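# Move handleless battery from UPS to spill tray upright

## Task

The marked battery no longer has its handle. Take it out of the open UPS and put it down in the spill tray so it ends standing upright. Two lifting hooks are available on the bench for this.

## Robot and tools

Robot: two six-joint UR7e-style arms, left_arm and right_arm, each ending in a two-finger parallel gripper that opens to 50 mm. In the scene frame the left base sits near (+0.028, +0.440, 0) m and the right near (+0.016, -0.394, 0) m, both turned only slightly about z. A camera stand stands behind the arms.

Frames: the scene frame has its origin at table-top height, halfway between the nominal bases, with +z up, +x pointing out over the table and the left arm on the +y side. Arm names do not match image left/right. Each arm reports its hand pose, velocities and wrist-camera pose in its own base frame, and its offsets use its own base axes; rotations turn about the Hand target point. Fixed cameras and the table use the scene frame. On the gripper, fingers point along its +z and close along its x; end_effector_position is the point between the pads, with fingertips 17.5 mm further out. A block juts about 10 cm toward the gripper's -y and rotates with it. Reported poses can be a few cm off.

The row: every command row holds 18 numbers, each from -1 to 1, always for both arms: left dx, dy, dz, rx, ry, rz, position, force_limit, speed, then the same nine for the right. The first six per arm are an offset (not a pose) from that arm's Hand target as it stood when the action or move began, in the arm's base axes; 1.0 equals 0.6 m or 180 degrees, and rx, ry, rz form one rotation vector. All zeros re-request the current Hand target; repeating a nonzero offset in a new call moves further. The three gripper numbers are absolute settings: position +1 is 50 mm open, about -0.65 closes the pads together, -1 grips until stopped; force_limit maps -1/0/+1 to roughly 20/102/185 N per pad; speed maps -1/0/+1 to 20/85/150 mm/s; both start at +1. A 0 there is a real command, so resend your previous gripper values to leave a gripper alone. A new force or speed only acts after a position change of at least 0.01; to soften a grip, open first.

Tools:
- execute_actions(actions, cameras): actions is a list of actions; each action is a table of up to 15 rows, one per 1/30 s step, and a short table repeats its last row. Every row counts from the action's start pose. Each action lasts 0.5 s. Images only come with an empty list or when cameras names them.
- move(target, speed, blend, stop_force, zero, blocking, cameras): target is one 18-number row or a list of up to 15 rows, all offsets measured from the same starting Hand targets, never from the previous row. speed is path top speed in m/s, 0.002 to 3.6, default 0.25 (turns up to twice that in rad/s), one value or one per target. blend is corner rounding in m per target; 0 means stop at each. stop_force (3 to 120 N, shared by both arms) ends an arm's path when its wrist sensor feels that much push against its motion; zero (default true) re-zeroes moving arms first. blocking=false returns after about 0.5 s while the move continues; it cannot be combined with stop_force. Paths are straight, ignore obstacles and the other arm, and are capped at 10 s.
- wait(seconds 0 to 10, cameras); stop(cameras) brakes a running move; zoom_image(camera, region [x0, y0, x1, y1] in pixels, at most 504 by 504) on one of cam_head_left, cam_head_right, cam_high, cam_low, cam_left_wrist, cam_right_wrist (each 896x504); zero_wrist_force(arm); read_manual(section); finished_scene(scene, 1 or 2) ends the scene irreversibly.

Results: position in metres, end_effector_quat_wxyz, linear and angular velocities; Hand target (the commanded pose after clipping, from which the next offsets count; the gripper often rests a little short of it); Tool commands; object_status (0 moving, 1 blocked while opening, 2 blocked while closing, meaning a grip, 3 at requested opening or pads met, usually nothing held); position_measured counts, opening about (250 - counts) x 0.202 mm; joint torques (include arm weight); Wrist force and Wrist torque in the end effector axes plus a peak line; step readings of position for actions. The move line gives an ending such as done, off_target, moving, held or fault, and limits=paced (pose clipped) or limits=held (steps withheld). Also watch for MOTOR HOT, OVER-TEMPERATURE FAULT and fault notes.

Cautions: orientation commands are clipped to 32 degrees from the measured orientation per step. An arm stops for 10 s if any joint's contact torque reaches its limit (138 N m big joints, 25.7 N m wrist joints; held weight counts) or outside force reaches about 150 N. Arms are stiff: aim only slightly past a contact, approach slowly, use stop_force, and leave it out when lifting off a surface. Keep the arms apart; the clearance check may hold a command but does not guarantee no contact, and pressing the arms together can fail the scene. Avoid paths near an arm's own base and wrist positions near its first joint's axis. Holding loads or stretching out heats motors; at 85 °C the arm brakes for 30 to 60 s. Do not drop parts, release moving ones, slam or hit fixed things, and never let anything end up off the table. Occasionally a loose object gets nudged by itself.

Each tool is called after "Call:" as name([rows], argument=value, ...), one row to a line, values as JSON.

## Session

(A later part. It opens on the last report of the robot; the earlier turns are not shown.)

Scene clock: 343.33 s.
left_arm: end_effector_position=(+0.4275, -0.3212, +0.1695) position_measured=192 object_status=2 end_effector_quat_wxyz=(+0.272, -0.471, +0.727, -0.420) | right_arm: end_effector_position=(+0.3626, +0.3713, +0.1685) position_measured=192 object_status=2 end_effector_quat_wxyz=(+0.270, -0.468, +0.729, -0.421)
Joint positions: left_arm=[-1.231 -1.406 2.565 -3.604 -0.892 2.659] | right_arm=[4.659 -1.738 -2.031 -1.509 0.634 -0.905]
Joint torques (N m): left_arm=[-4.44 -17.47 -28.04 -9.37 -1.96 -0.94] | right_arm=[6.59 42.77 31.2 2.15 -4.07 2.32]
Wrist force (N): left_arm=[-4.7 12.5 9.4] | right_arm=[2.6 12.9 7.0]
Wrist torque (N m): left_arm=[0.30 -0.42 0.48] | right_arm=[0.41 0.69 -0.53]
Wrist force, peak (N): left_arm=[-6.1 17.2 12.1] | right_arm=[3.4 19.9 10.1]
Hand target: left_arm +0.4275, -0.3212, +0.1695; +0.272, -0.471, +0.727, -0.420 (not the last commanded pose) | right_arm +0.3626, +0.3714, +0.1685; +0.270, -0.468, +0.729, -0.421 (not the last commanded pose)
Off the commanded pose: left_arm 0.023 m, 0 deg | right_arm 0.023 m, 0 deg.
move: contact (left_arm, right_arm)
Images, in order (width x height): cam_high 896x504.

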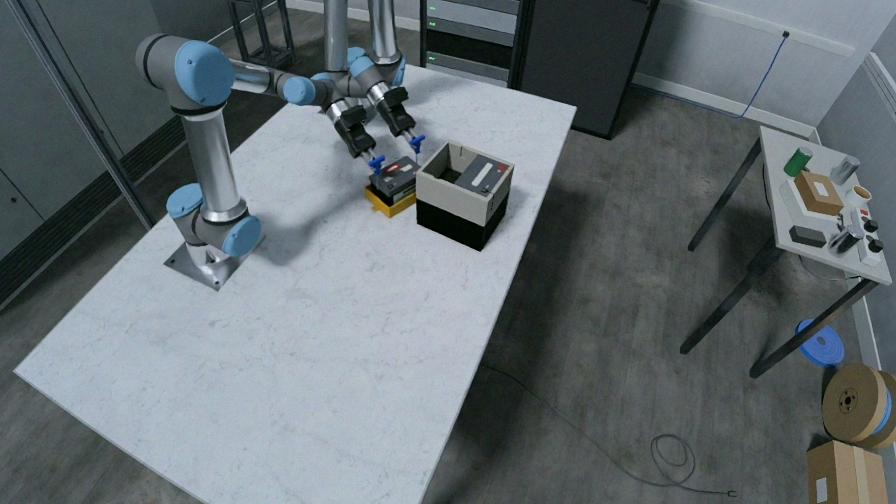

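Call:
move(target=[0,0,-0.01,0,0,0,-0.99,0.8,-0.8,0,0,-0.01,0,0,0,-0.99,0.8,-0.8], speed=0.02, stop_force=20)

Call:
move(target=[0.0103,0.0228,0,0,0,0,-0.99,0.8,-0.8,-0.0103,-0.0228,0,0,0,0,-0.99,0.8,-0.8], speed=0.05, cameras=["cam_high"])

Call:
zoom_image(camera="cam_high", region=[350, 140, 430, 220])

Scene clock: 351.77 s.
left_arm: end_effector_position=(+0.4275, -0.3212, +0.1635) position_measured=192 object_status=2 end_effector_quat_wxyz=(+0.272, -0.471, +0.727, -0.420) | right_arm: end_effector_position=(+0.3626, +0.3714, +0.1625) position_measured=192 object_status=2 end_effector_quat_wxyz=(+0.270, -0.468, +0.729, -0.421)
Joint positions: left_arm=[-1.231 -1.382 2.569 -3.632 -0.892 2.659] | right_arm=[4.659 -1.747 -2.038 -1.492 0.634 -0.905]
Joint torques (N m): left_arm=[0.87 -31.15 -21.21 -1.99 -1.69 0.96] | right_arm=[8.04 39.14 28.75 1.04 -2.97 0.35]
Wrist force (N): left_arm=[-3.1 2.4 3.7] | right_arm=[3.1 3.1 2.2]
Wrist torque (N m): left_arm=[0.32 -0.33 0.34] | right_arm=[0.18 0.70 -0.54]
Wrist force, peak (N): left_arm=[-4.8 12.7 9.4] | right_arm=[2.5 13.2 7.3]
Hand target: left_arm +0.4275, -0.3212, +0.1635; +0.272, -0.471, +0.727, -0.420 | right_arm +0.3626, +0.3714, +0.1625; +0.270, -0.468, +0.729, -0.421
Off the commanded pose: left_arm 0.000 m, 0 deg | right_arm 0.000 m, 0 deg.
move: done

Scene clock: 352.50 s.
left_arm: end_effector_position=(+0.4337, -0.3075, +0.1635) position_measured=192 object_status=2 end_effector_quat_wxyz=(+0.272, -0.471, +0.727, -0.420) end_effector_velocity=(-0.001, -0.001, -0.001) end_effector_angular_velocity=(+0.001, +0.002, +0.001) | right_arm: end_effector_position=(+0.3563, +0.3576, +0.1625) position_measured=192 object_status=2 end_effector_quat_wxyz=(+0.270, -0.468, +0.729, -0.421) end_effector_velocity=(+0.000, +0.003, -0.001) end_effector_angular_velocity=(-0.002, +0.001, +0.002)
Joint positions: left_arm=[-1.194 -1.385 2.581 -3.66 -0.921 2.689] | right_arm=[4.671 -1.714 -2.075 -1.502 0.64 -0.888]
Joint velocities: left_arm=[-0.005 0.001 0 0.005 0.004 -0.006] | right_arm=[0.001 -0.006 0.006 0 0 -0.001]
Joint torques (N m): left_arm=[-9.06 -20.88 -19.3 -0.99 4.2 -1.57] | right_arm=[-8.18 18.44 22.81 2.33 -2.5 -1.47]
Wrist force (N): left_arm=[0.3 1.3 3.0] | right_arm=[-2.9 0.5 -0.2]
Wrist torque (N m): left_arm=[0.32 -0.18 0.14] | right_arm=[0.14 0.47 -0.21]
Wrist force, peak (N): left_arm=[-3.0 2.4 3.6] | right_arm=[3.0 3.2 2.1]
Hand target: left_arm +0.4337, -0.3075, +0.1635; +0.272, -0.471, +0.727, -0.420 | right_arm +0.3564, +0.3577, +0.1625; +0.270, -0.468, +0.729, -0.421
Off the commanded pose: left_arm 0.000 m, 0 deg | right_arm 0.000 m, 0 deg.
move: done
Images, in order (width x height): cam_high 896x504.

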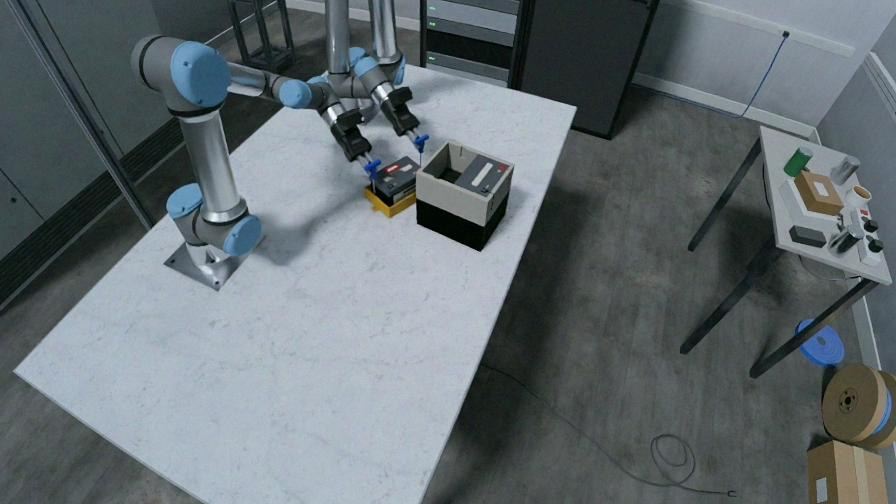

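Scaled by 6.300 from the camera's 896x504 image, which has a finer 1280x720 frame.

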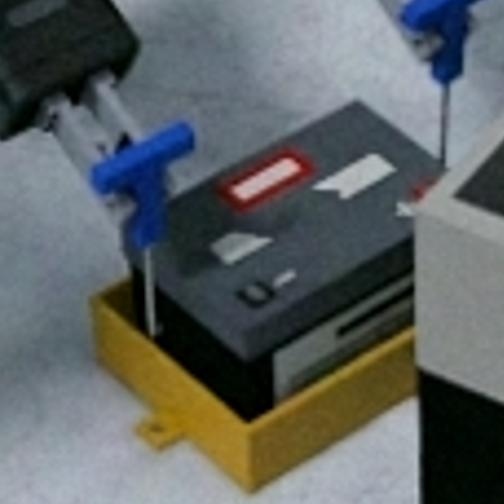

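Call:
move([
  [0,0,0.15,0,0,0,-0.99,0.8,-0.8,0,0,0.15,0,0,0,-0.99,0.8,-0.8],
  [0.03,0.28,0.15,0,0,0,-0.99,0.8,-0.8,0.05,-0.32,0.15,0,0,0,-0.99,0.8,-0.8],
  [0.03,0.28,-0.1,0,0,0,-0.99,0.8,-0.8,0.05,-0.32,-0.1,0,0,0,-0.99,0.8,-0.8],
], speed=[0.15,0.3,0.2], blend=[0.03,0.03,0], cameras=["cam_high","cam_head_left"])

Scene clock: 363.93 s.
left_arm: end_effector_position=(+0.4517, -0.1395, +0.1035) position_measured=192 object_status=2 end_effector_quat_wxyz=(+0.272, -0.471, +0.727, -0.420) | right_arm: end_effector_position=(+0.3864, +0.1656, +0.1026) position_measured=192 object_status=2 end_effector_quat_wxyz=(+0.270, -0.468, +0.729, -0.421)
Joint positions: left_arm=[-0.75 -1.084 2.751 -4.261 -1.286 2.973] | right_arm=[4.533 -1.479 -2.592 -1.045 0.575 -1.1]
Joint torques (N m): left_arm=[-8.61 -14.09 6.22 -6.25 3.24 -1.43] | right_arm=[10.7 3.41 9.47 3.97 -0.69 2.19]
Wrist force (N): left_arm=[0.4 1.0 3.0] | right_arm=[-3.0 0.4 0.0]
Wrist torque (N m): left_arm=[0.26 -0.15 0.08] | right_arm=[0.10 0.50 -0.21]
Wrist force, peak (N): left_arm=[0.5 3.5 4.6] | right_arm=[-5.2 0.0 -2.2]
Hand target: left_arm +0.4517, -0.1395, +0.1035; +0.272, -0.471, +0.727, -0.420 | right_arm +0.3864, +0.1657, +0.1025; +0.270, -0.468, +0.729, -0.421
Off the commanded pose: left_arm 0.000 m, 0 deg | right_arm 0.000 m, 0 deg.
move: done
Images, in order (width x height): cam_head_left 896x504, cam_high 896x504.

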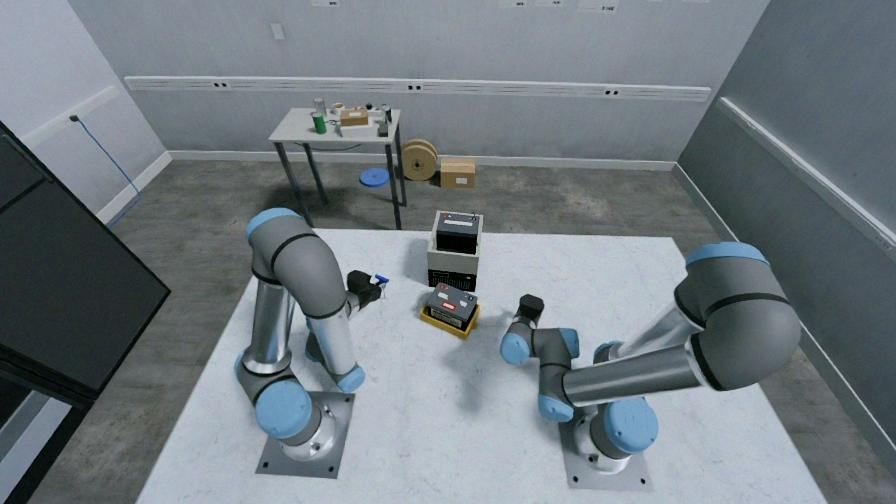

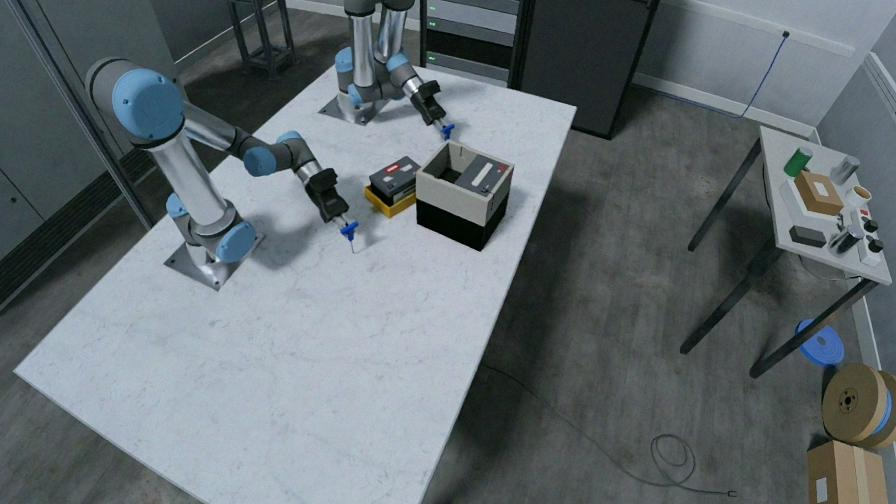

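Call:
finished_scene(scene=2)

The scene is finished: the task was done.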